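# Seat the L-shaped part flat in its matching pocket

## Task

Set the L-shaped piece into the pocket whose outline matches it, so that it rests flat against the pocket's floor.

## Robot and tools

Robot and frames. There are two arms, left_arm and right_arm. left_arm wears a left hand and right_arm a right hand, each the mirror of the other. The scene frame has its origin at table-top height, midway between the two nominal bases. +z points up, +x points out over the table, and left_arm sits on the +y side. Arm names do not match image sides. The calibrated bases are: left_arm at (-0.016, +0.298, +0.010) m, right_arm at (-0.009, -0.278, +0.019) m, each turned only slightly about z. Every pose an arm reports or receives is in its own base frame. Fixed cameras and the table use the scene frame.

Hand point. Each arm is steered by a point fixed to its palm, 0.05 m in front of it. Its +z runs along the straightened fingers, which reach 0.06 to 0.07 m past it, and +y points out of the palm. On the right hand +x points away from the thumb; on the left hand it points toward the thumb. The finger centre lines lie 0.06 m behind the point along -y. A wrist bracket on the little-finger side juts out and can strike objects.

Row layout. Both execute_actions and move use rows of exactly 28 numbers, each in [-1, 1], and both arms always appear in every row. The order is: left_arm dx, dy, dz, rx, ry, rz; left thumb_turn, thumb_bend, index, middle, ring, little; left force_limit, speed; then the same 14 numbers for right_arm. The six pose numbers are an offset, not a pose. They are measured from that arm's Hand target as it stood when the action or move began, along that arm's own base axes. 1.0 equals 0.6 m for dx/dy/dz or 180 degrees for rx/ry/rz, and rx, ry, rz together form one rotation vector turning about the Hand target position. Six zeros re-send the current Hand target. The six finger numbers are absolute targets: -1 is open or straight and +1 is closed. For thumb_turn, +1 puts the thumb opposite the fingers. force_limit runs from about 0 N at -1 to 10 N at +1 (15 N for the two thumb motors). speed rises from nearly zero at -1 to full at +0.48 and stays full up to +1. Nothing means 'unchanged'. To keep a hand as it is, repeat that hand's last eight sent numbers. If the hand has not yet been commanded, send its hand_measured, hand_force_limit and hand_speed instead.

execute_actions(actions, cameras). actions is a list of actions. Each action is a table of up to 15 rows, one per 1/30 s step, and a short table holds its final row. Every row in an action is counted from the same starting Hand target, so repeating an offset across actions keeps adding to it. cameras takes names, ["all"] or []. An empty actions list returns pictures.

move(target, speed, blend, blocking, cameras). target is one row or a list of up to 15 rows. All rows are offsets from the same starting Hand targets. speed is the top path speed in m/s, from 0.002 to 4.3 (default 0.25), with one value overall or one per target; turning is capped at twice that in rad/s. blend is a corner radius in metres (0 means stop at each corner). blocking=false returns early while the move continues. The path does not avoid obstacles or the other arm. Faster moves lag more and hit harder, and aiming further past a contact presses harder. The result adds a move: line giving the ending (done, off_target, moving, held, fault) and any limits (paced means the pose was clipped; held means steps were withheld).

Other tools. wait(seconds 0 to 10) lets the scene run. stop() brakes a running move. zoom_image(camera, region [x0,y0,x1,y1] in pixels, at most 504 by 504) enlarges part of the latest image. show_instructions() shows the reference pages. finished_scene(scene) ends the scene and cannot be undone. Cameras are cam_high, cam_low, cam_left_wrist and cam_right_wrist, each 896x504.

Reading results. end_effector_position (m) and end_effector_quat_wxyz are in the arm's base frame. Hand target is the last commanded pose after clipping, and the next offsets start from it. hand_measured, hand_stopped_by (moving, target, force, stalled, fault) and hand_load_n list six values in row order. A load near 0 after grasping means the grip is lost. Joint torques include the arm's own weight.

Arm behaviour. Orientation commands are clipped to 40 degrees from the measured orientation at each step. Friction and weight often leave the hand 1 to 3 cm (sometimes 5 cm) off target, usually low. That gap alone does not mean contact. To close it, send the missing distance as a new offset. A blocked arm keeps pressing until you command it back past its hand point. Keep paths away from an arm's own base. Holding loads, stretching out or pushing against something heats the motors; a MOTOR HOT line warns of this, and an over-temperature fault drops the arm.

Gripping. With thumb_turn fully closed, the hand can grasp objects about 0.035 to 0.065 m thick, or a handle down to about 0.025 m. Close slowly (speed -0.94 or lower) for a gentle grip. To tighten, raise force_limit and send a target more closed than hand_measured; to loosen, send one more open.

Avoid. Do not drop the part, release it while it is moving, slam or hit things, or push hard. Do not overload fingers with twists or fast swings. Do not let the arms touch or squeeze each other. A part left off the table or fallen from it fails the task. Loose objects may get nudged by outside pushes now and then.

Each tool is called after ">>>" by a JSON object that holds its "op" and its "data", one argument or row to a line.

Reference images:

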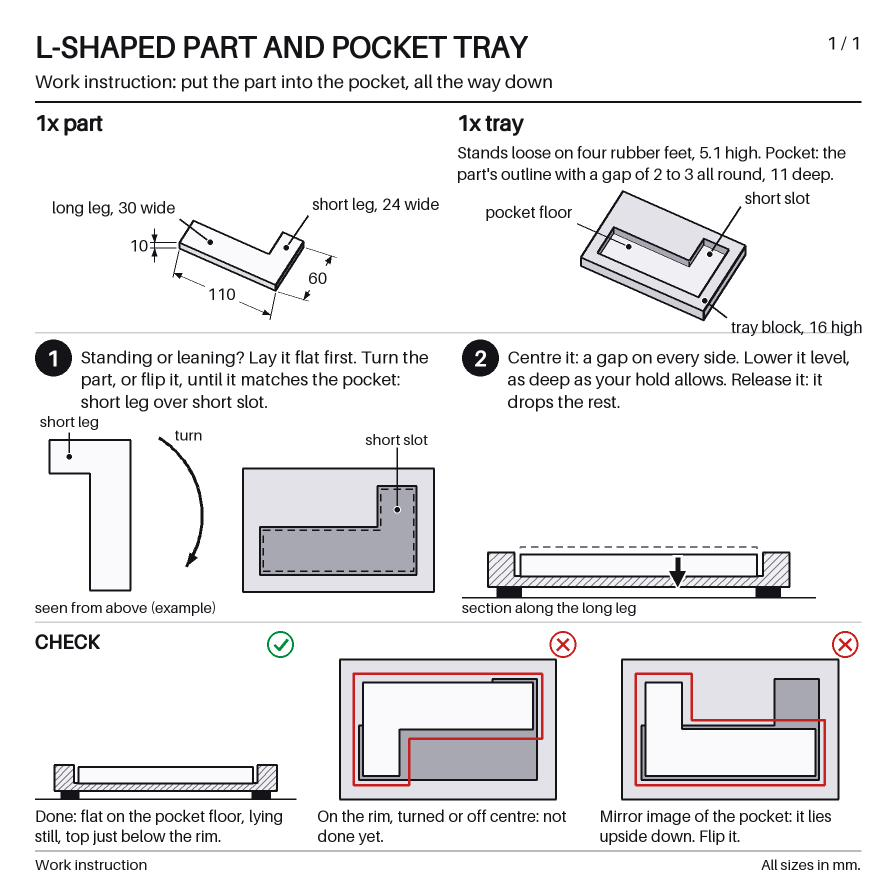

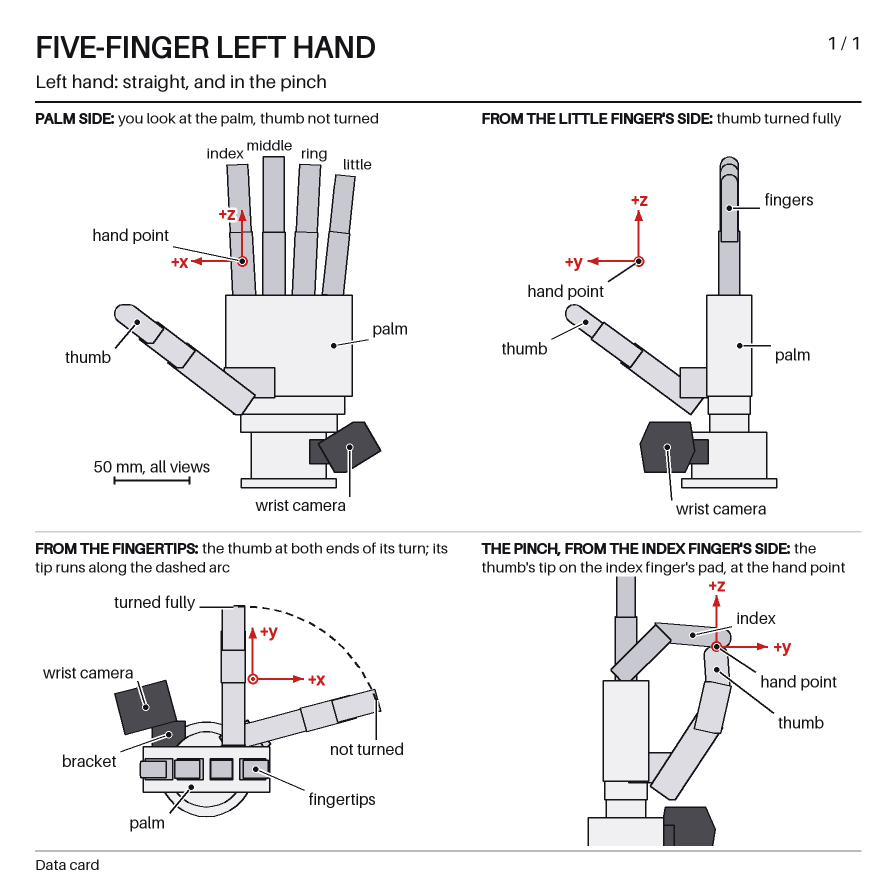

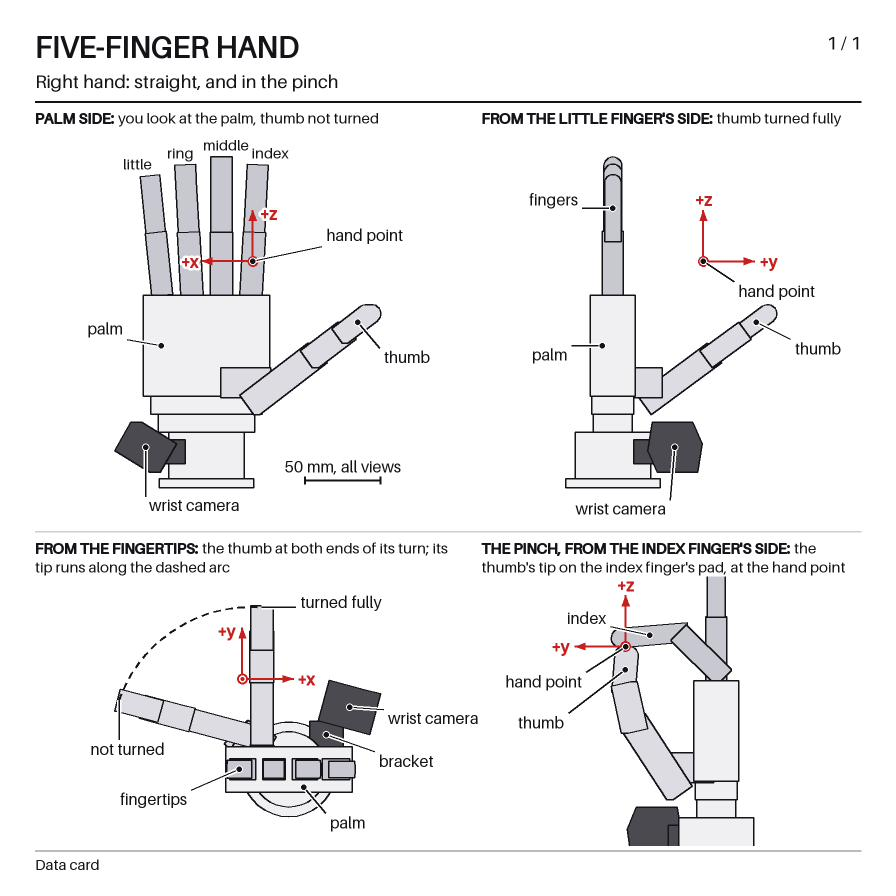

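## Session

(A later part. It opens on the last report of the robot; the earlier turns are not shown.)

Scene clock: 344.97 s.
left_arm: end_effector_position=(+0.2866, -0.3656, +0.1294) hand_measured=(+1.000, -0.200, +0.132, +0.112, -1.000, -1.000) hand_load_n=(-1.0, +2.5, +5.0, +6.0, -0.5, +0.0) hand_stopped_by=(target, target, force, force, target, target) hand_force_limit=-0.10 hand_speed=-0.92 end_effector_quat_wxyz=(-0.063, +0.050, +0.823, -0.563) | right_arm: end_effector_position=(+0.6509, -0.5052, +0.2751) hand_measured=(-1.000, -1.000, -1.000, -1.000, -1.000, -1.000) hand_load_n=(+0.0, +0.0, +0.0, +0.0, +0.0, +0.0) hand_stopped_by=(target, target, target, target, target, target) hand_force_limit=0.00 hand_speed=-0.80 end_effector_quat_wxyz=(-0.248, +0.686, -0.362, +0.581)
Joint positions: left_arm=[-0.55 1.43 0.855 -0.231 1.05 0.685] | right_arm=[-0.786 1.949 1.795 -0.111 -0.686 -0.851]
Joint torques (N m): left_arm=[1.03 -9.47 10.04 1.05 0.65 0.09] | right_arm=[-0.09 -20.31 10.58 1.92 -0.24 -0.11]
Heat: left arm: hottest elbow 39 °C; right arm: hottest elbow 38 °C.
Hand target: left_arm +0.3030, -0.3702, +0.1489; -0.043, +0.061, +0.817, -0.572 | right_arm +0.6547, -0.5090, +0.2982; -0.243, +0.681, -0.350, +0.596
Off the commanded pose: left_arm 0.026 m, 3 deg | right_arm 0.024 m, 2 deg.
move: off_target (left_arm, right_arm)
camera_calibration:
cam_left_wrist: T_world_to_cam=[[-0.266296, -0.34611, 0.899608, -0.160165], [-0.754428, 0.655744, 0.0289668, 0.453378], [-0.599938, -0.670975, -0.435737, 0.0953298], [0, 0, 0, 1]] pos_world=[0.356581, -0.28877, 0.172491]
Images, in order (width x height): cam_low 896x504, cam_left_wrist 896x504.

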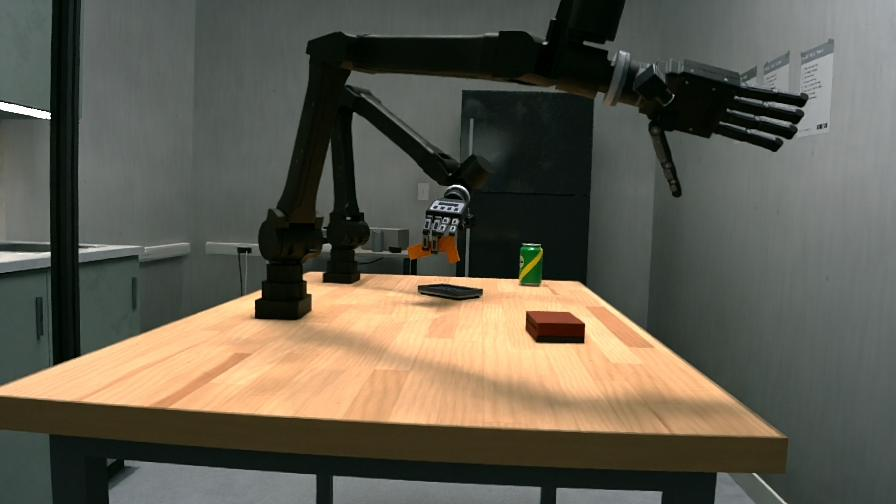

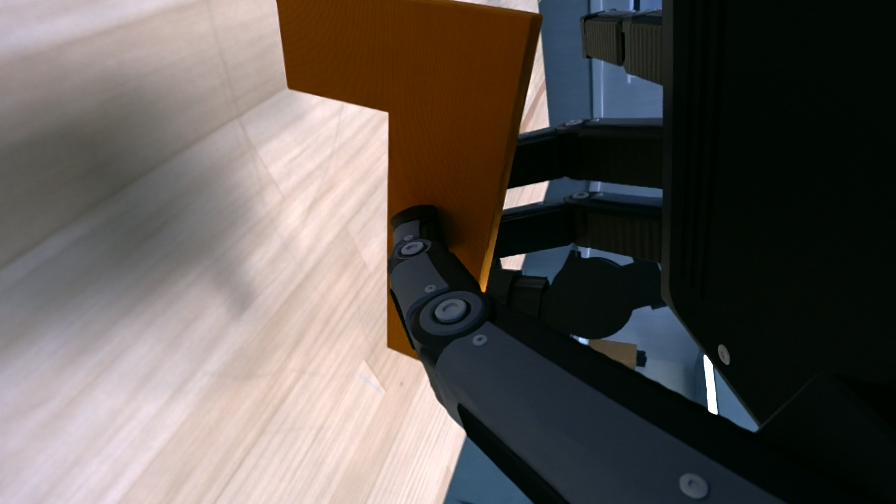

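>>> {"op": "move", "data": {
  "target": [0.0417,-0.133,0.0018,0.2562,0.1566,0.4144,1,-0.2,0.5,0.5,-1,-1,-0.1,-0.92,0,0,0,0,0,0,-1,-1,-1,-1,-1,-1,0,-0.8],
  "speed": 0.25,
  "cameras": ["cam_high", "cam_low", "cam_left_wrist"]
}}

>>> {"op": "zoom_image", "data": {
  "camera": "cam_low",
  "region": [390, 200, 502, 320]
}}

Scene clock: 433.90 s.
left_arm: end_effector_position=(+0.3217, -0.4340, +0.1368) hand_measured=(+1.000, -0.200, +0.132, +0.112, -1.000, -1.000) hand_load_n=(-1.0, +2.5, +5.0, +6.0, +0.0, +0.0) hand_stopped_by=(target, target, force, force, target, target) hand_force_limit=-0.10 hand_speed=-0.92 end_effector_quat_wxyz=(+0.101, -0.575, +0.802, -0.126) | right_arm: end_effector_position=(+0.6509, -0.5052, +0.2751) hand_measured=(-1.000, -1.000, -1.000, -1.000, -1.000, -1.000) hand_load_n=(+0.0, +0.0, +0.0, +0.0, +0.0, +0.0) hand_stopped_by=(target, target, target, target, target, target) hand_force_limit=0.00 hand_speed=-0.80 end_effector_quat_wxyz=(-0.248, +0.686, -0.362, +0.581)
Joint positions: left_arm=[-0.894 1.678 1.446 -1.072 -0.186 -0.542] | right_arm=[-0.786 1.949 1.795 -0.111 -0.686 -0.851]
Joint torques (N m): left_arm=[-0.79 -12.34 11.25 0.39 -0.21 -0.11] | right_arm=[-0.15 -20.31 10.52 1.92 -0.24 -0.1]
Heat: left arm: hottest elbow 42 °C; right arm: hottest elbow 39 °C.
Hand target: left_arm +0.3280, -0.4500, +0.1500; +0.102, -0.575, +0.799, -0.140 | right_arm +0.6547, -0.5090, +0.2982; -0.243, +0.681, -0.350, +0.596
Off the commanded pose: left_arm 0.022 m, 2 deg | right_arm 0.024 m, 2 deg.
move: off_target (left_arm, right_arm)
camera_calibration:
cam_left_wrist: T_world_to_cam=[[0.799094, -0.538597, 0.267138, -0.520994], [-0.600772, -0.698465, 0.38887, -0.161869], [-0.0228578, -0.471232, -0.881713, 0.0358625], [0, 0, 0, 1]] pos_world=[0.319896, -0.376766, 0.233744]
Images, in order (width x height): cam_high 896x504, cam_low 896x504, cam_left_wrist 896x504.

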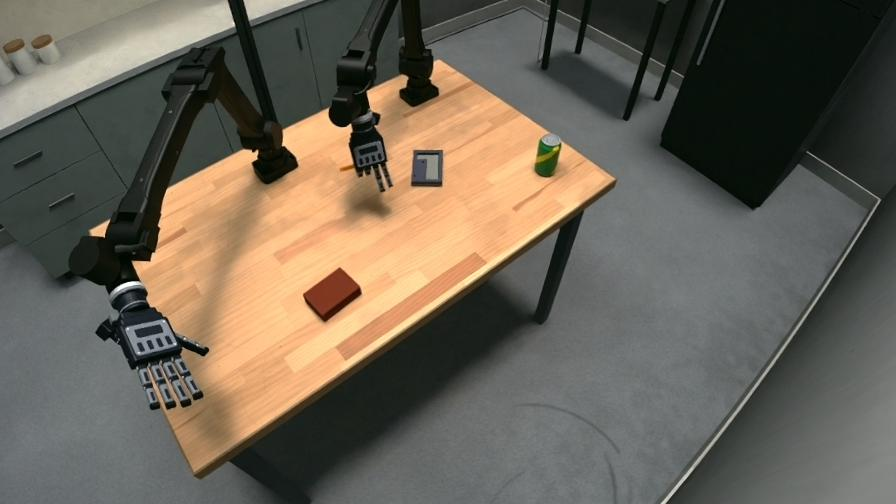

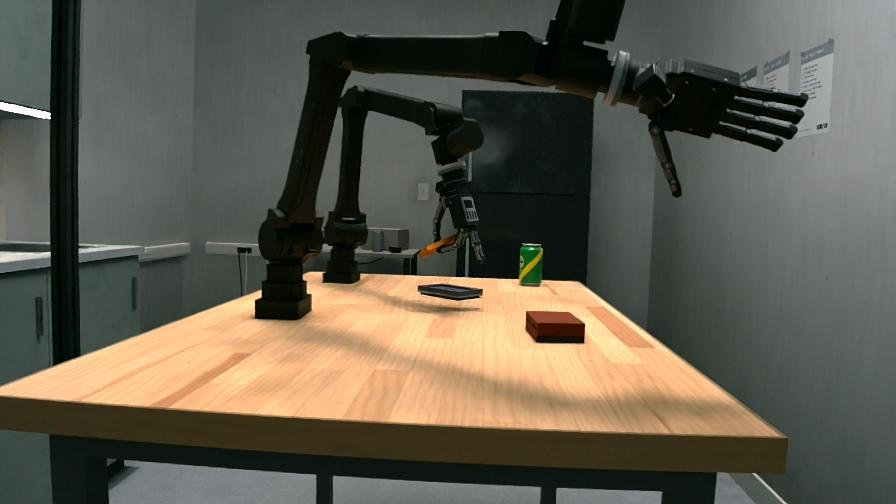

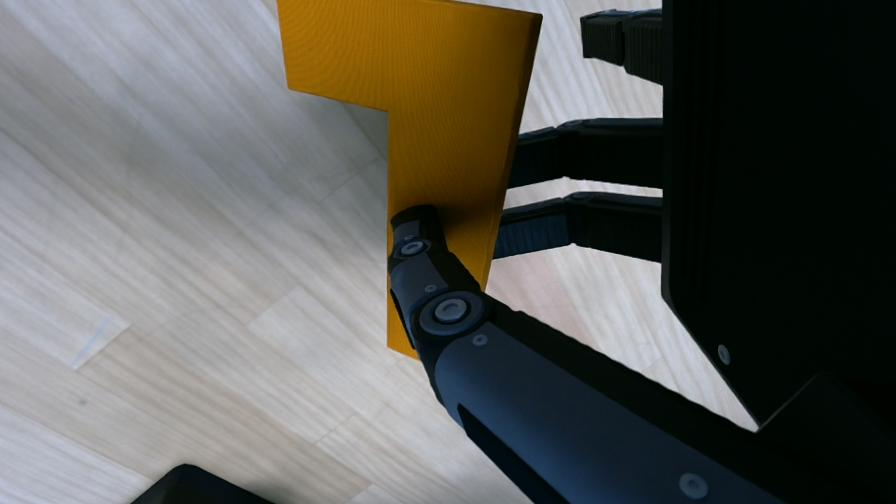

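Scaled by 4.200 from the camera's 896x504 image, which has a finer 1280x720 frame.

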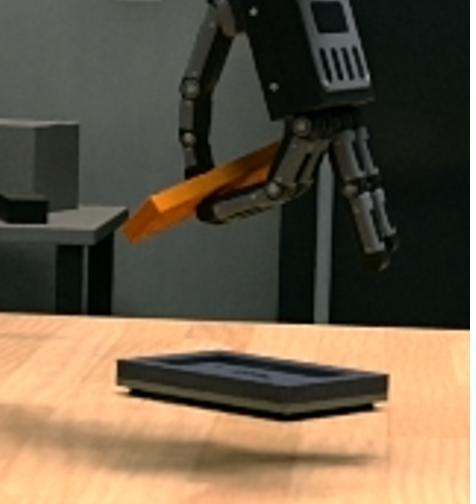

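>>> {"op": "move", "data": {
  "target": [
    [0,0,-0.03,0,0,0,1,-0.2,0.5,0.5,0.0,0.05,-0.1,-0.92,0,0,0,0,0,0,-1,-1,-1,-1,-1,-1,0,-0.8],
    [0.0,0.0,-0.18,0,0,0,1,-0.2,0.5,0.5,0.0,0.05,-0.1,-0.92,0,0,0,0,0,0,-1,-1,-1,-1,-1,-1,0,-0.8]
  ],
  "speed": 0.1,
  "blend": 0.01,
  "cameras": ["cam_low"]
}}

>>> {"op": "zoom_image", "data": {
  "camera": "cam_low",
  "region": [390, 210, 502, 320]
}}

Scene clock: 480.07 s.
left_arm: end_effector_position=(+0.3295, -0.4434, +0.0450) hand_measured=(+1.000, -0.200, +0.132, +0.112, +0.000, +0.050) hand_load_n=(-1.5, +2.5, +5.5, +6.0, +0.0, +0.0) hand_stopped_by=(target, target, force, force, target, target) hand_force_limit=-0.10 hand_speed=-0.92 end_effector_quat_wxyz=(+0.102, -0.575, +0.800, -0.137) | right_arm: end_effector_position=(+0.6509, -0.5052, +0.2751) hand_measured=(-1.000, -1.000, -1.000, -1.000, -1.000, -1.000) hand_load_n=(+0.0, +0.0, +0.0, +0.0, +0.0, +0.0) hand_stopped_by=(target, target, target, target, target, target) hand_force_limit=0.00 hand_speed=-0.80 end_effector_quat_wxyz=(-0.248, +0.686, -0.362, +0.581)
Joint positions: left_arm=[-0.894 1.774 1.317 -0.825 -0.187 -0.543] | right_arm=[-0.786 1.949 1.795 -0.111 -0.686 -0.851]
Joint torques (N m): left_arm=[-0.79 -13.27 7.23 1.29 -0.19 -0.12] | right_arm=[-0.03 -20.19 10.56 1.94 -0.25 -0.11]
Heat: left arm: hottest elbow 42 °C; right arm: hottest elbow 39 °C.
Hand target: left_arm +0.3280, -0.4499, +0.0418; +0.102, -0.575, +0.799, -0.140 | right_arm +0.6547, -0.5090, +0.2982; -0.243, +0.681, -0.350, +0.596
Off the commanded pose: left_arm 0.007 m, 0 deg | right_arm 0.024 m, 2 deg.
move: off_target (right_arm); blend cut to 0.0091 m at target 1
Images, in order (width x height): cam_low 896x504.

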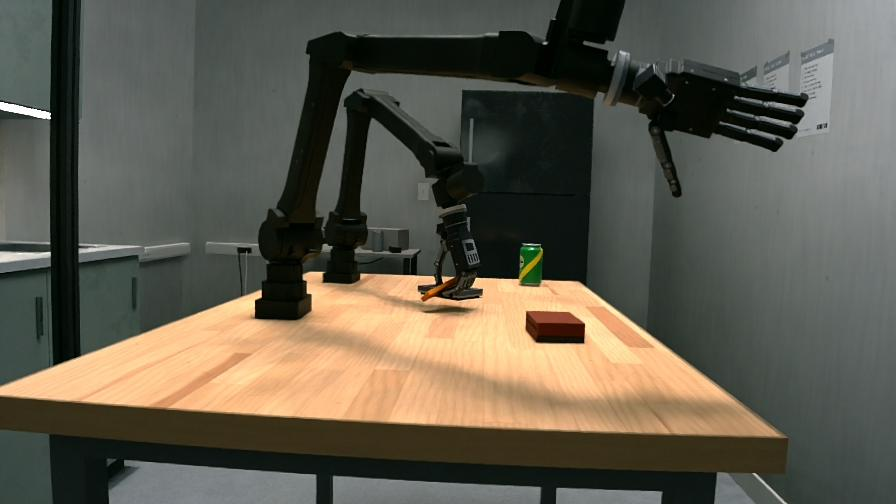

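Scaled by 4.500 from the camera's 896x504 image, which has a finer 1280x720 frame.

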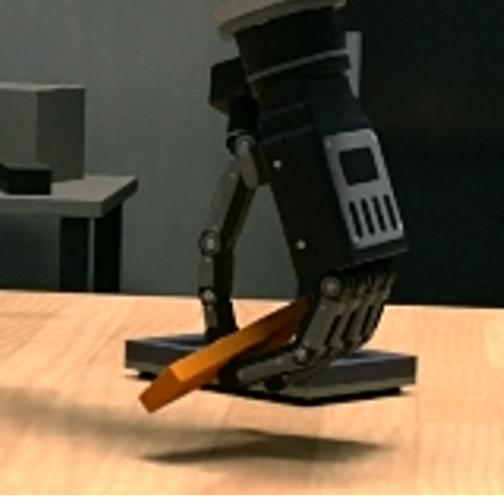

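>>> {"op": "move", "data": {
  "target": [0,0,-0.025,0.0141,0.0421,0,1,-0.2,0.5,0.5,0.0,0.05,-0.1,-0.92,0,0,0,0,0,0,-1,-1,-1,-1,-1,-1,0,-0.8],
  "speed": 0.08,
  "cameras": ["cam_low"]
}}

>>> {"op": "zoom_image", "data": {
  "camera": "cam_low",
  "region": [390, 210, 502, 320]
}}

Scene clock: 488.03 s.
left_arm: end_effector_position=(+0.3141, -0.4407, +0.0206) hand_measured=(+1.000, -0.200, +0.132, +0.112, +0.000, +0.050) hand_load_n=(-1.5, +2.5, +5.5, +6.0, -0.5, +0.0) hand_stopped_by=(target, target, force, force, target, target) hand_force_limit=-0.10 hand_speed=-0.92 end_effector_quat_wxyz=(+0.061, -0.577, +0.811, -0.076) | right_arm: end_effector_position=(+0.6509, -0.5052, +0.2751) hand_measured=(-1.000, -1.000, -1.000, -1.000, -1.000, -1.000) hand_load_n=(+0.0, +0.0, +0.0, +0.0, +0.0, +0.0) hand_stopped_by=(target, target, target, target, target, target) hand_force_limit=0.00 hand_speed=-0.80 end_effector_quat_wxyz=(-0.248, +0.686, -0.362, +0.581)
Joint positions: left_arm=[-0.885 1.857 1.371 -0.925 -0.112 -0.543] | right_arm=[-0.786 1.949 1.795 -0.111 -0.686 -0.851]
Joint torques (N m): left_arm=[0.97 -13.68 9.94 0.14 0.04 -0.01] | right_arm=[0.03 -20.19 10.54 1.84 -0.24 -0.11]
Heat: left arm: hottest elbow 42 °C; right arm: hottest elbow 39 °C.
Hand target: left_arm +0.3281, -0.4498, +0.0270; +0.061, -0.581, +0.807, -0.084 | right_arm +0.6547, -0.5090, +0.2982; -0.243, +0.681, -0.350, +0.596
Off the commanded pose: left_arm 0.018 m, 1 deg | right_arm 0.024 m, 2 deg.
move: off_target (left_arm, right_arm)
Images, in order (width x height): cam_low 896x504.

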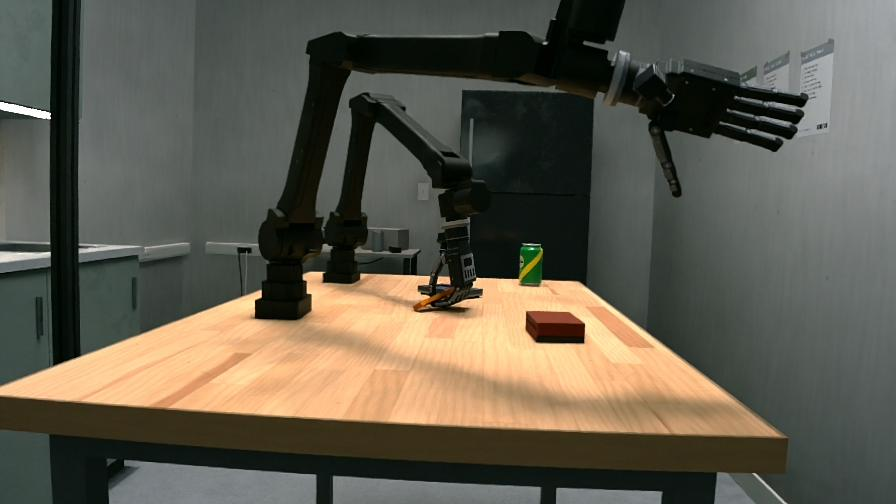

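Scaled by 4.500 from the camera's 896x504 image, which has a finer 1280x720 frame.

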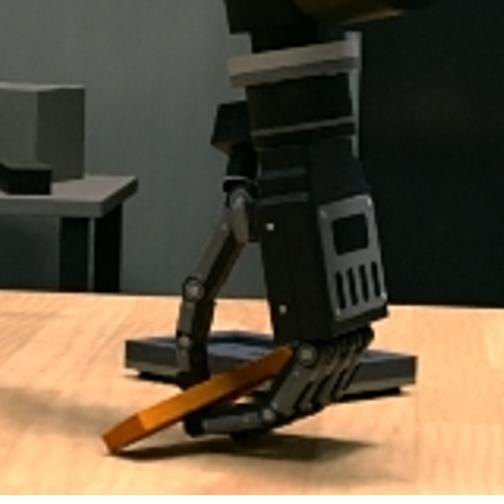

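>>> {"op": "move", "data": {
  "target": [0,0,-0.011,0,0,0,1,-0.2,0.5,0.5,0.0,0.05,-0.1,-0.92,0,0,0,0,0,0,-1,-1,-1,-1,-1,-1,0,-0.8],
  "speed": 0.04,
  "cameras": ["cam_low"]
}}

>>> {"op": "zoom_image", "data": {
  "camera": "cam_low",
  "region": [390, 210, 502, 320]
}}

Scene clock: 493.07 s.
left_arm: end_effector_position=(+0.3141, -0.4406, +0.0202) hand_measured=(+1.000, -0.200, +0.132, +0.112, +0.000, +0.050) hand_load_n=(-1.0, +2.5, +5.5, +6.0, -0.5, +0.0) hand_stopped_by=(target, target, force, force, target, target) hand_force_limit=-0.10 hand_speed=-0.92 end_effector_quat_wxyz=(+0.061, -0.577, +0.811, -0.075) | right_arm: end_effector_position=(+0.6509, -0.5052, +0.2751) hand_measured=(-1.000, -1.000, -1.000, -1.000, -1.000, -1.000) hand_load_n=(-0.5, +0.0, +0.0, +0.0, +0.0, +0.0) hand_stopped_by=(target, target, target, target, target, target) hand_force_limit=0.00 hand_speed=-0.80 end_effector_quat_wxyz=(-0.248, +0.686, -0.362, +0.581)
Joint positions: left_arm=[-0.885 1.858 1.371 -0.925 -0.112 -0.543] | right_arm=[-0.786 1.949 1.795 -0.111 -0.686 -0.851]
Joint torques (N m): left_arm=[0.97 -12.98 9.37 0.83 0.04 -0.01] | right_arm=[0.03 -20.25 10.56 1.87 -0.23 -0.11]
Heat: left arm: hottest elbow 42 °C; right arm: hottest elbow 39 °C.
Hand target: left_arm +0.3280, -0.4498, +0.0203; +0.061, -0.581, +0.807, -0.084 | right_arm +0.6547, -0.5090, +0.2982; -0.243, +0.681, -0.350, +0.596
Off the commanded pose: left_arm 0.017 m, 1 deg | right_arm 0.024 m, 2 deg.
move: off_target (left_arm, right_arm)
Images, in order (width x height): cam_low 896x504.

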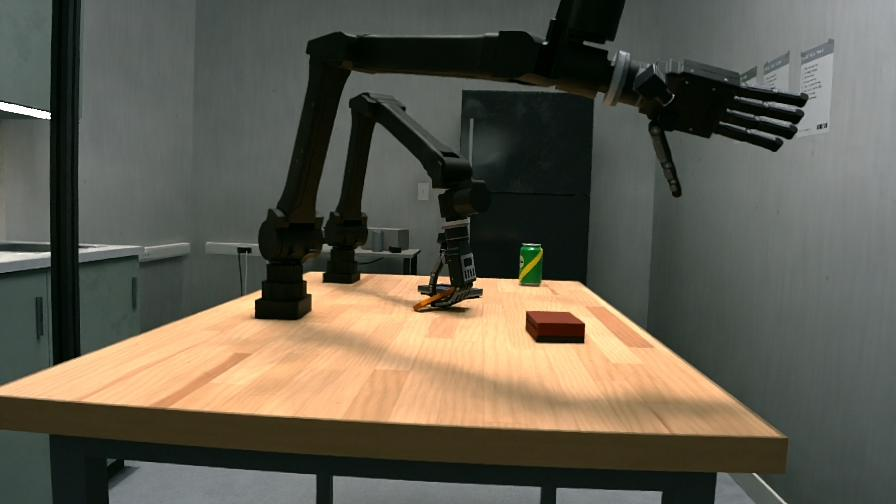

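Scaled by 4.500 from the camera's 896x504 image, which has a finer 1280x720 frame.

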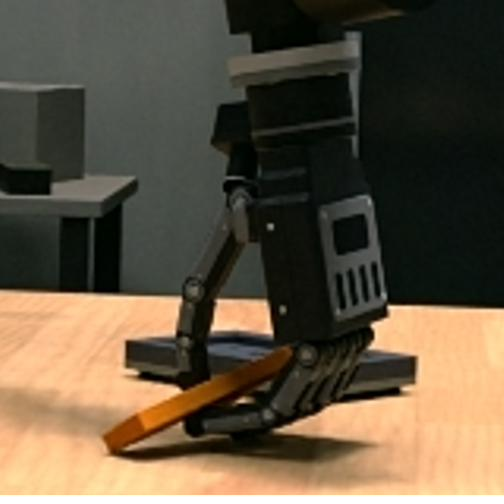

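>>> {"op": "move", "data": {
  "target": [0,0,0,0,0,0,1,-0.2,0.5,0.5,0.16,0.25,-0.4,-0.92,0,0,0,0,0,0,-1,-1,-1,-1,-1,-1,0,-0.8],
  "speed": 0.04,
  "cameras": ["cam_low"]
}}

>>> {"op": "zoom_image", "data": {
  "camera": "cam_low",
  "region": [390, 210, 502, 320]
}}

Scene clock: 500.03 s.
left_arm: end_effector_position=(+0.3141, -0.4407, +0.0192) hand_measured=(+1.000, -0.200, +0.132, +0.112, +0.132, +0.168) hand_load_n=(+0.0, +2.0, +6.5, +3.0, +3.5, +1.5) hand_stopped_by=(target, target, force, force, force, force) hand_force_limit=-0.40 hand_speed=-0.92 end_effector_quat_wxyz=(+0.060, -0.578, +0.811, -0.074) | right_arm: end_effector_position=(+0.6509, -0.5052, +0.2751) hand_measured=(-1.000, -1.000, -1.000, -1.000, -1.000, -1.000) hand_load_n=(-0.5, +0.0, +0.0, +0.0, +0.0, +0.0) hand_stopped_by=(target, target, target, target, target, target) hand_force_limit=0.00 hand_speed=-0.80 end_effector_quat_wxyz=(-0.248, +0.686, -0.362, +0.581)
Joint positions: left_arm=[-0.885 1.86 1.372 -0.925 -0.11 -0.543] | right_arm=[-0.786 1.949 1.795 -0.111 -0.686 -0.851]
Joint torques (N m): left_arm=[0.85 -13.27 9.33 0.81 -0.05 -0.01] | right_arm=[0.03 -20.25 10.61 1.87 -0.24 -0.1]
Heat: left arm: hottest elbow 42 °C; right arm: hottest elbow 39 °C.
Hand target: left_arm +0.3281, -0.4499, +0.0205; +0.061, -0.581, +0.807, -0.084 | right_arm +0.6547, -0.5090, +0.2982; -0.243, +0.681, -0.350, +0.596
Off the commanded pose: left_arm 0.017 m, 1 deg | right_arm 0.024 m, 2 deg.
move: off_target (left_arm, right_arm)
Images, in order (width x height): cam_low 896x504.

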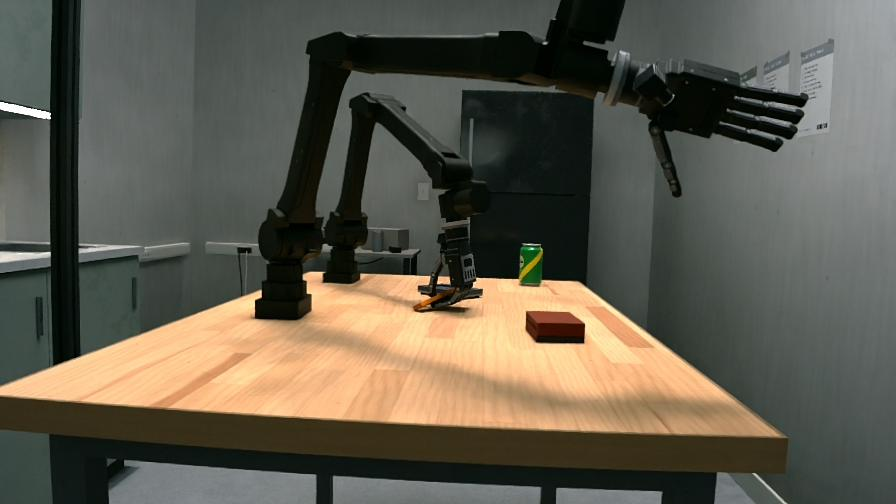

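Scaled by 4.500 from the camera's 896x504 image, which has a finer 1280x720 frame.

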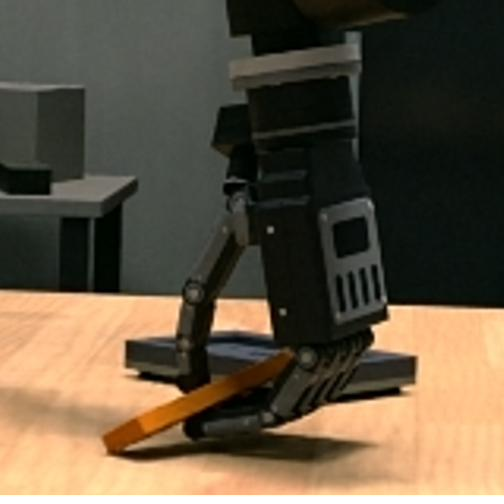

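>>> {"op": "move", "data": {
  "target": [0,0,-0.013,0,0,0,1,-0.2,0.5,0.5,0.16,0.25,-0.4,-0.92,0,0,0,0,0,0,-1,-1,-1,-1,-1,-1,0,-0.8],
  "speed": 0.04,
  "cameras": ["cam_low"]
}}

>>> {"op": "zoom_image", "data": {
  "camera": "cam_low",
  "region": [390, 210, 502, 320]
}}

Scene clock: 503.27 s.
left_arm: end_effector_position=(+0.3158, -0.4426, +0.0187) hand_measured=(+1.000, -0.200, +0.132, +0.112, +0.132, +0.168) hand_load_n=(+0.0, +2.5, +6.0, +1.0, +3.5, +2.0) hand_stopped_by=(target, target, force, force, force, force) hand_force_limit=-0.40 hand_speed=-0.92 end_effector_quat_wxyz=(+0.060, -0.578, +0.810, -0.079) | right_arm: end_effector_position=(+0.6509, -0.5052, +0.2751) hand_measured=(-1.000, -1.000, -1.000, -1.000, -1.000, -1.000) hand_load_n=(+0.0, +0.0, +0.0, +0.0, +0.0, +0.0) hand_stopped_by=(target, target, target, target, target, target) hand_force_limit=0.00 hand_speed=-0.80 end_effector_quat_wxyz=(-0.248, +0.686, -0.362, +0.581)
Joint positions: left_arm=[-0.884 1.861 1.372 -0.915 -0.11 -0.543] | right_arm=[-0.786 1.949 1.795 -0.111 -0.686 -0.851]
Joint torques (N m): left_arm=[0.85 -12.57 8.69 1.2 -0.06 -0.01] | right_arm=[0.03 -20.25 10.51 1.87 -0.25 -0.11]
Heat: left arm: hottest elbow 42 °C; right arm: hottest elbow 39 °C.
Hand target: left_arm +0.3281, -0.4499, +0.0126; +0.061, -0.581, +0.807, -0.084 | right_arm +0.6547, -0.5090, +0.2982; -0.243, +0.681, -0.350, +0.596
Off the commanded pose: left_arm 0.016 m, 1 deg | right_arm 0.024 m, 2 deg.
move: off_target (left_arm, right_arm)
Images, in order (width x height): cam_low 896x504.

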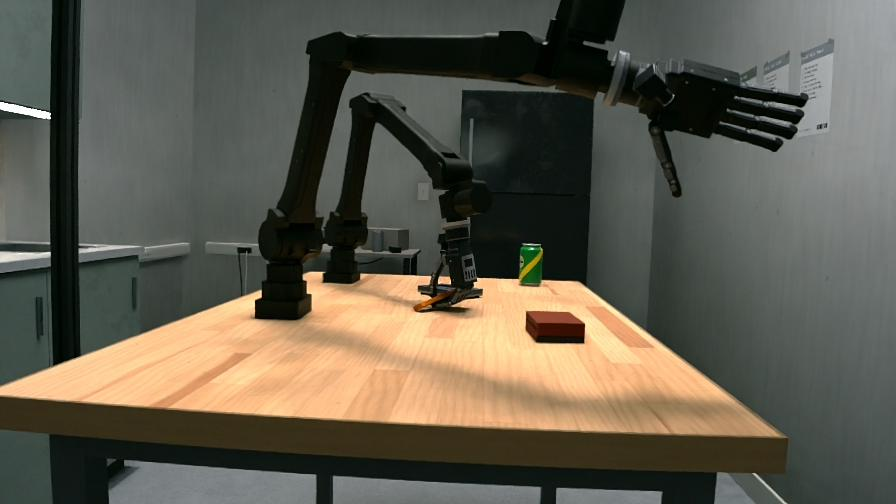

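Scaled by 4.500 from the camera's 896x504 image, which has a finer 1280x720 frame.

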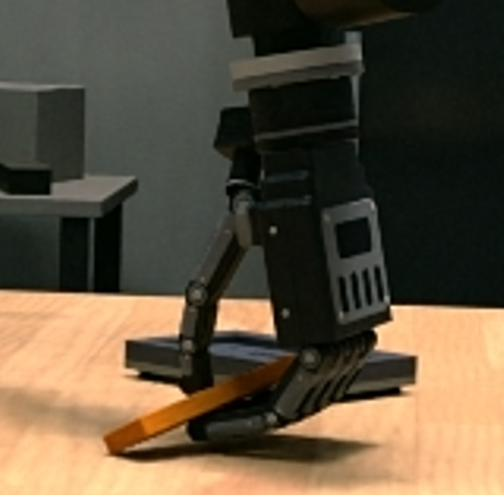

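>>> {"op": "move", "data": {
  "target": [0,0,0,0,0,0,1,-0.7,0.5,0.5,0.16,0.25,-0.4,-0.9,0,0,0,0,0,0,-1,-1,-1,-1,-1,-1,0,-0.8],
  "speed": 0.04,
  "cameras": ["cam_low", "cam_left_wrist"]
}}

>>> {"op": "zoom_image", "data": {
  "camera": "cam_low",
  "region": [390, 210, 502, 320]
}}

Scene clock: 533.20 s.
left_arm: end_effector_position=(+0.3168, -0.4429, +0.0148) hand_measured=(+1.000, -0.700, +0.132, +0.112, +0.134, +0.168) hand_load_n=(+0.0, +0.0, +0.0, -2.0, +0.5, +0.0) hand_stopped_by=(target, target, force, force, force, force) hand_force_limit=-0.40 hand_speed=-0.90 end_effector_quat_wxyz=(+0.060, -0.578, +0.810, -0.078) | right_arm: end_effector_position=(+0.6509, -0.5052, +0.2751) hand_measured=(-1.000, -1.000, -1.000, -1.000, -1.000, -1.000) hand_load_n=(+0.0, +0.0, +0.0, +0.0, +0.0, +0.0) hand_stopped_by=(target, target, target, target, target, target) hand_force_limit=0.00 hand_speed=-0.80 end_effector_quat_wxyz=(-0.248, +0.686, -0.362, +0.581)
Joint positions: left_arm=[-0.883 1.869 1.372 -0.909 -0.11 -0.543] | right_arm=[-0.786 1.949 1.795 -0.111 -0.686 -0.851]
Joint torques (N m): left_arm=[0.67 -13.22 8.7 0.92 -0.06 -0.01] | right_arm=[0.03 -20.01 10.56 1.94 -0.25 -0.1]
Heat: left arm: hottest elbow 41 °C; right arm: hottest elbow 39 °C.
Hand target: left_arm +0.3280, -0.4501, +0.0127; +0.061, -0.581, +0.807, -0.085 | right_arm +0.6547, -0.5090, +0.2982; -0.243, +0.681, -0.350, +0.596
Off the commanded pose: left_arm 0.013 m, 1 deg | right_arm 0.024 m, 2 deg.
move: off_target (left_arm, right_arm)
camera_calibration:
cam_left_wrist: T_world_to_cam=[[0.822171, -0.549064, 0.150209, -0.49947], [-0.553336, -0.708935, 0.437298, -0.143911], [-0.133617, -0.44265, -0.886683, -0.028265], [0, 0, 0, 1]] pos_world=[0.327242, -0.388776, 0.112895]
Images, in order (width x height): cam_low 896x504, cam_left_wrist 896x504.

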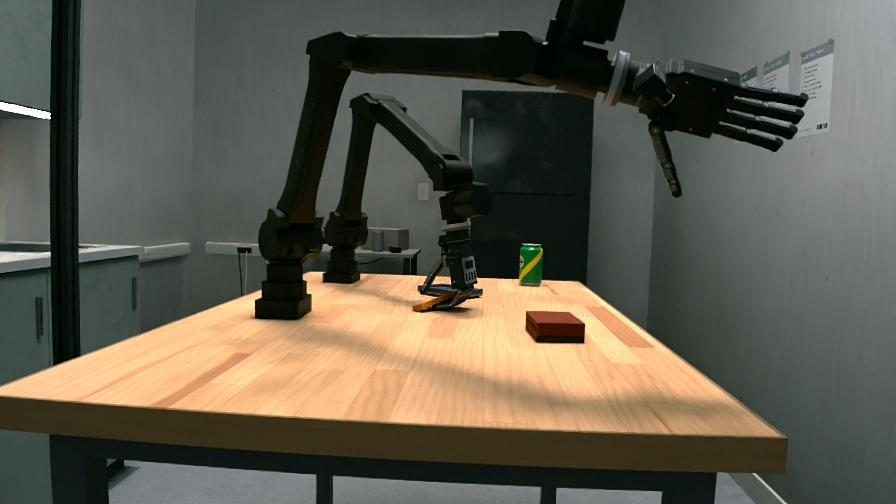

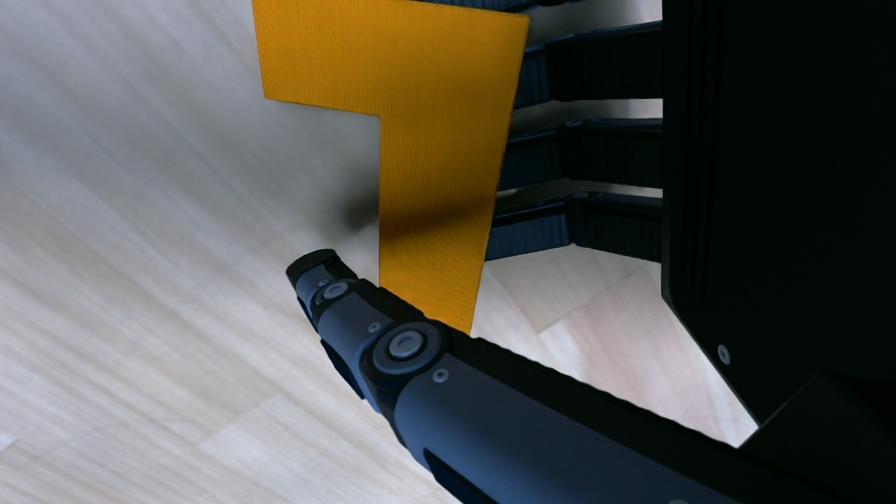

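Scaled by 4.500 from the camera's 896x504 image, which has a finer 1280x720 frame.

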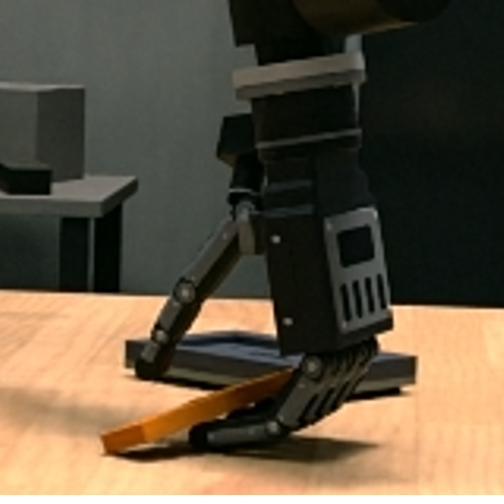

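>>> {"op": "move", "data": {
  "target": [0.03,-0.01,0.14,0,0,0,1,-0.8,-1,-1,-1,-1,-0.4,-0.5,0,0,0,0,0,0,-1,-1,-1,-1,-1,-1,0,-0.8],
  "speed": 0.12,
  "cameras": ["cam_low", "cam_left_wrist"]
}}

>>> {"op": "zoom_image", "data": {
  "camera": "cam_low",
  "region": [390, 210, 502, 320]
}}

Scene clock: 546.87 s.
left_arm: end_effector_position=(+0.3332, -0.4485, +0.0779) hand_measured=(+1.000, -0.800, -1.000, -1.000, -1.000, -1.000) hand_load_n=(+0.0, +0.0, +0.0, +0.0, +0.0, +0.0) hand_stopped_by=(target, target, target, target, target, target) hand_force_limit=-0.40 hand_speed=-0.50 end_effector_quat_wxyz=(+0.058, -0.582, +0.808, -0.065) | right_arm: end_effector_position=(+0.6509, -0.5052, +0.2751) hand_measured=(-1.000, -1.000, -1.000, -1.000, -1.000, -1.000) hand_load_n=(+0.0, +0.0, +0.0, +0.0, +0.0, +0.0) hand_stopped_by=(target, target, target, target, target, target) hand_force_limit=0.00 hand_speed=-0.80 end_effector_quat_wxyz=(-0.248, +0.686, -0.362, +0.581)
Joint positions: left_arm=[-0.866 1.854 1.53 -1.106 -0.106 -0.536] | right_arm=[-0.786 1.949 1.795 -0.111 -0.686 -0.851]
Joint torques (N m): left_arm=[0.73 -15.97 10.17 0.13 -0.11 0.11] | right_arm=[0.03 -20.25 10.51 1.88 -0.23 -0.11]
Heat: left arm: hottest elbow 41 °C; right arm: hottest elbow 39 °C.
Hand target: left_arm +0.3461, -0.4559, +0.0965; +0.061, -0.581, +0.807, -0.084 | right_arm +0.6547, -0.5090, +0.2982; -0.243, +0.681, -0.350, +0.596
Off the commanded pose: left_arm 0.024 m, 2 deg | right_arm 0.024 m, 2 deg.
move: off_target (left_arm, right_arm)
camera_calibration:
cam_left_wrist: T_world_to_cam=[[0.829847, -0.543609, 0.125865, -0.523741], [-0.538696, -0.721702, 0.434686, -0.176942], [-0.145462, -0.428527, -0.891743, 0.0380917], [0, 0, 0, 1]] pos_world=[0.344848, -0.396087, 0.176803]
Images, in order (width x height): cam_low 896x504, cam_left_wrist 896x504.

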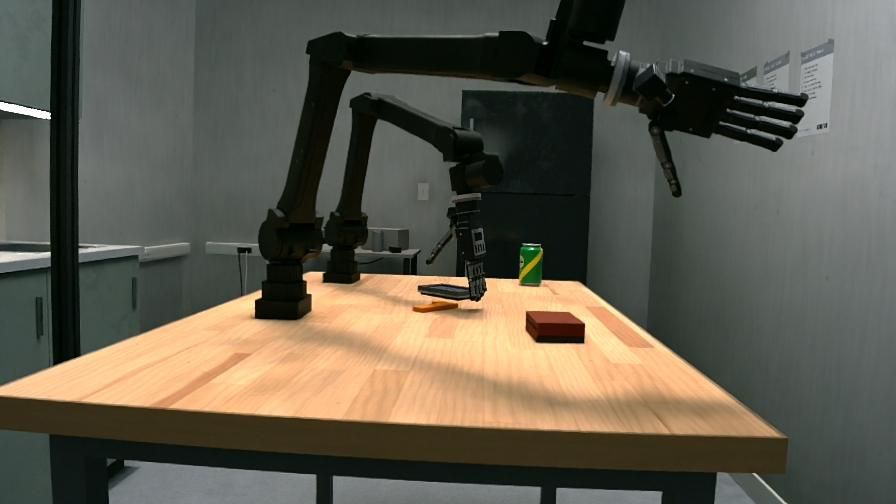

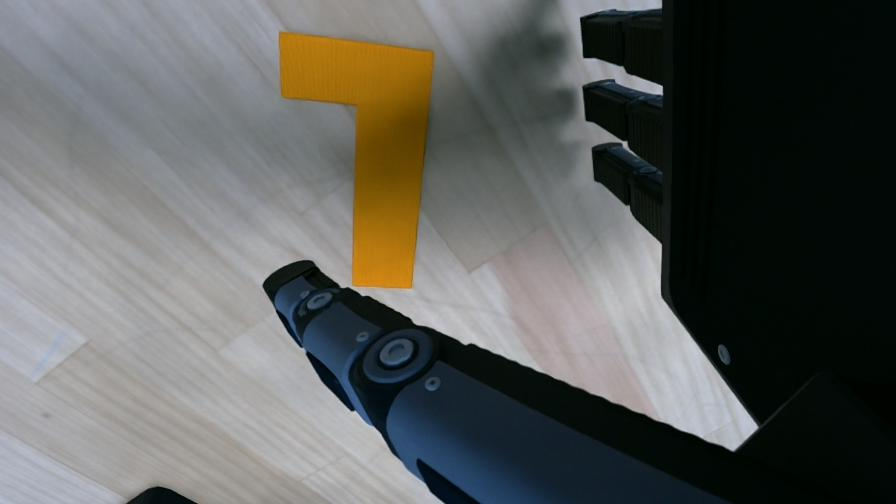

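Scaled by 4.500 from the camera's 896x504 image, which has a finer 1280x720 frame.

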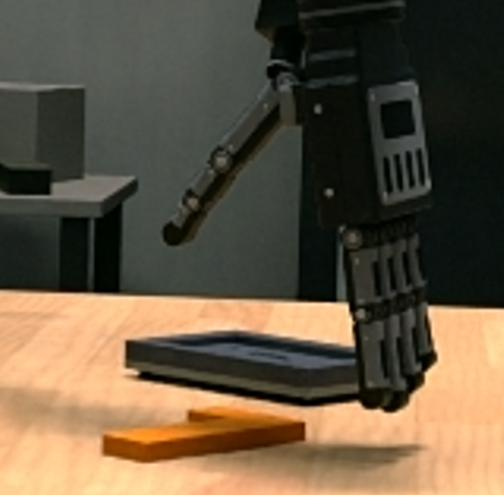

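>>> {"op": "move", "data": {
  "target": [
    [0.0,0.0,0.2,0,0,0,1,-0.8,-1,-1,-1,-1,-0.4,-0.5,-0.1,0.15,0,0,0,0,1,-0.5,-0.3,-0.3,-1,-1,-0.2,-0.5],
    [0.3,0.9,0.3,0,0,0.4,1,-0.8,-1,-1,-1,-1,-0.4,-0.5,-0.45,0.75,-0.1,0.2443,0.0177,-0.2798,1,-0.5,-0.3,-0.3,-1,-1,-0.2,-0.5]
  ],
  "speed": 0.3,
  "blend": 0.05,
  "cameras": ["cam_high"]
}}

Scene clock: 578.77 s.
left_arm: end_effector_position=(+0.5147, +0.0866, +0.2626) hand_measured=(+1.000, -0.800, -1.000, -1.000, -1.000, -1.000) hand_load_n=(+0.0, +0.0, +0.0, +0.0, +0.0, +0.0) hand_stopped_by=(target, target, target, target, target, target) hand_force_limit=-0.40 hand_speed=-0.50 end_effector_quat_wxyz=(-0.092, +0.945, -0.313, +0.019) | right_arm: end_effector_position=(+0.3845, -0.0616, +0.2378) hand_measured=(+1.000, -0.500, -0.300, -0.300, -1.000, -1.000) hand_load_n=(+0.0, +0.0, +0.0, +0.0, +0.0, +0.0) hand_stopped_by=(target, target, target, target, target, target) hand_force_limit=-0.20 hand_speed=-0.50 end_effector_quat_wxyz=(+0.194, -0.351, +0.795, -0.455)
Joint positions: left_arm=[0.235 1.684 1.787 -1.544 -0.136 -0.687] | right_arm=[0.038 0.863 0.796 -0.634 0.658 0.463]
Joint torques (N m): left_arm=[-0.73 -12.75 11.07 0.09 -0.08 -0.12] | right_arm=[0.79 -3.78 8.83 0.79 0.41 0.03]
Heat: left arm: hottest elbow 41 °C; right arm: hottest elbow 40 °C.
Hand target: left_arm +0.5261, +0.0841, +0.2767; -0.099, +0.945, -0.311, +0.032 | right_arm +0.3848, -0.0588, +0.2381; +0.193, -0.350, +0.797, -0.453
Off the commanded pose: left_arm 0.018 m, 2 deg | right_arm 0.003 m, 0 deg.
move: off_target (left_arm)
Images, in order (width x height): cam_high 896x504.

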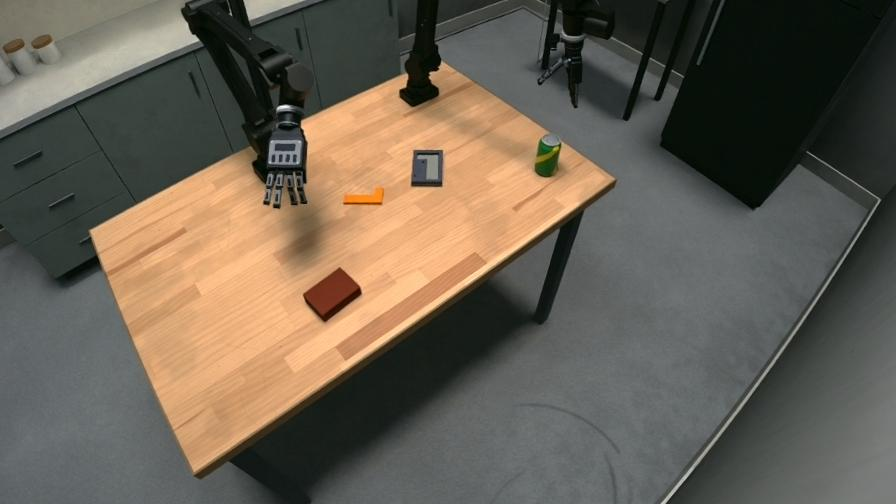

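>>> {"op": "move", "data": {
  "target": [0,0,0,0,0,0,1,-0.8,-1,-1,-1,-1,-0.4,-0.5,-0.1163,0.3230,-0.13,0,0,0,1,-0.5,-0.3,-0.3,-1,-1,-0.2,-0.5],
  "speed": 0.2,
  "cameras": ["cam_right_wrist"]
}}

Scene clock: 585.50 s.
left_arm: end_effector_position=(+0.5147, +0.0866, +0.2626) hand_measured=(+1.000, -0.800, -1.000, -1.000, -1.000, -1.000) hand_load_n=(+0.0, +0.0, +0.0, +0.0, +0.0, +0.0) hand_stopped_by=(target, target, target, target, target, target) hand_force_limit=-0.40 hand_speed=-0.50 end_effector_quat_wxyz=(-0.092, +0.945, -0.313, +0.019) | right_arm: end_effector_position=(+0.3007, +0.1169, +0.1370) hand_measured=(+1.000, -0.500, -0.300, -0.300, -1.000, -1.000) hand_load_n=(+0.0, +0.0, +0.0, +0.0, +0.0, +0.0) hand_stopped_by=(target, target, target, target, target, target) hand_force_limit=-0.20 hand_speed=-0.50 end_effector_quat_wxyz=(+0.170, -0.362, +0.792, -0.461)
Joint positions: left_arm=[0.235 1.684 1.787 -1.544 -0.136 -0.688] | right_arm=[0.802 1.112 0.75 -1.242 1.026 1.534]
Joint torques (N m): left_arm=[-0.79 -12.81 11.07 0.09 -0.08 -0.12] | right_arm=[0.97 -4.89 11.3 -0.54 0.79 0.04]
Heat: left arm: hottest elbow 42 °C; right arm: hottest elbow 40 °C.
Hand target: left_arm +0.5261, +0.0841, +0.2767; -0.099, +0.945, -0.311, +0.032 | right_arm +0.3149, +0.1349, +0.1601; +0.193, -0.350, +0.797, -0.453
Off the commanded pose: left_arm 0.018 m, 2 deg | right_arm 0.033 m, 3 deg.
move: off_target (left_arm, right_arm)
camera_calibration:
cam_right_wrist: T_world_to_cam=[[-0.545477, 0.126298, -0.828555, 0.267172], [0.172411, 0.984347, 0.0365398, -0.172253], [0.820201, -0.12292, -0.558714, -0.0452894], [0, 0, 0, 1]] pos_world=[0.212581, 0.130247, 0.202357]
Images, in order (width x height): cam_right_wrist 896x504.

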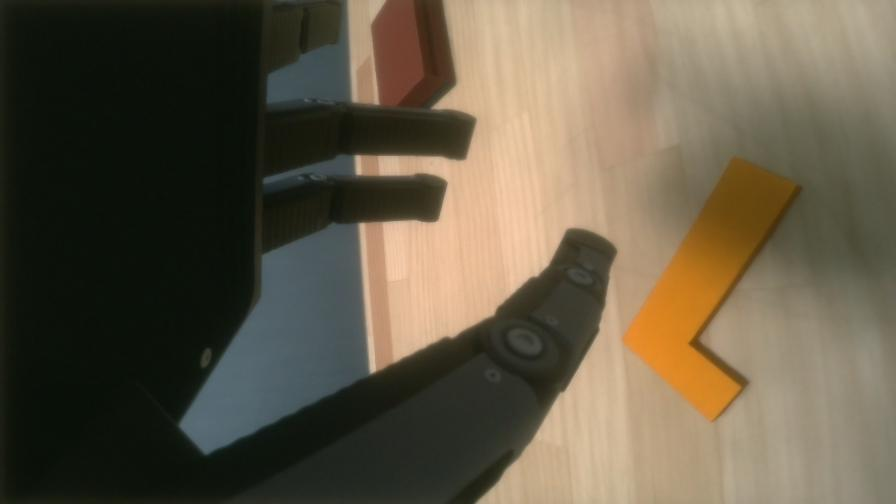

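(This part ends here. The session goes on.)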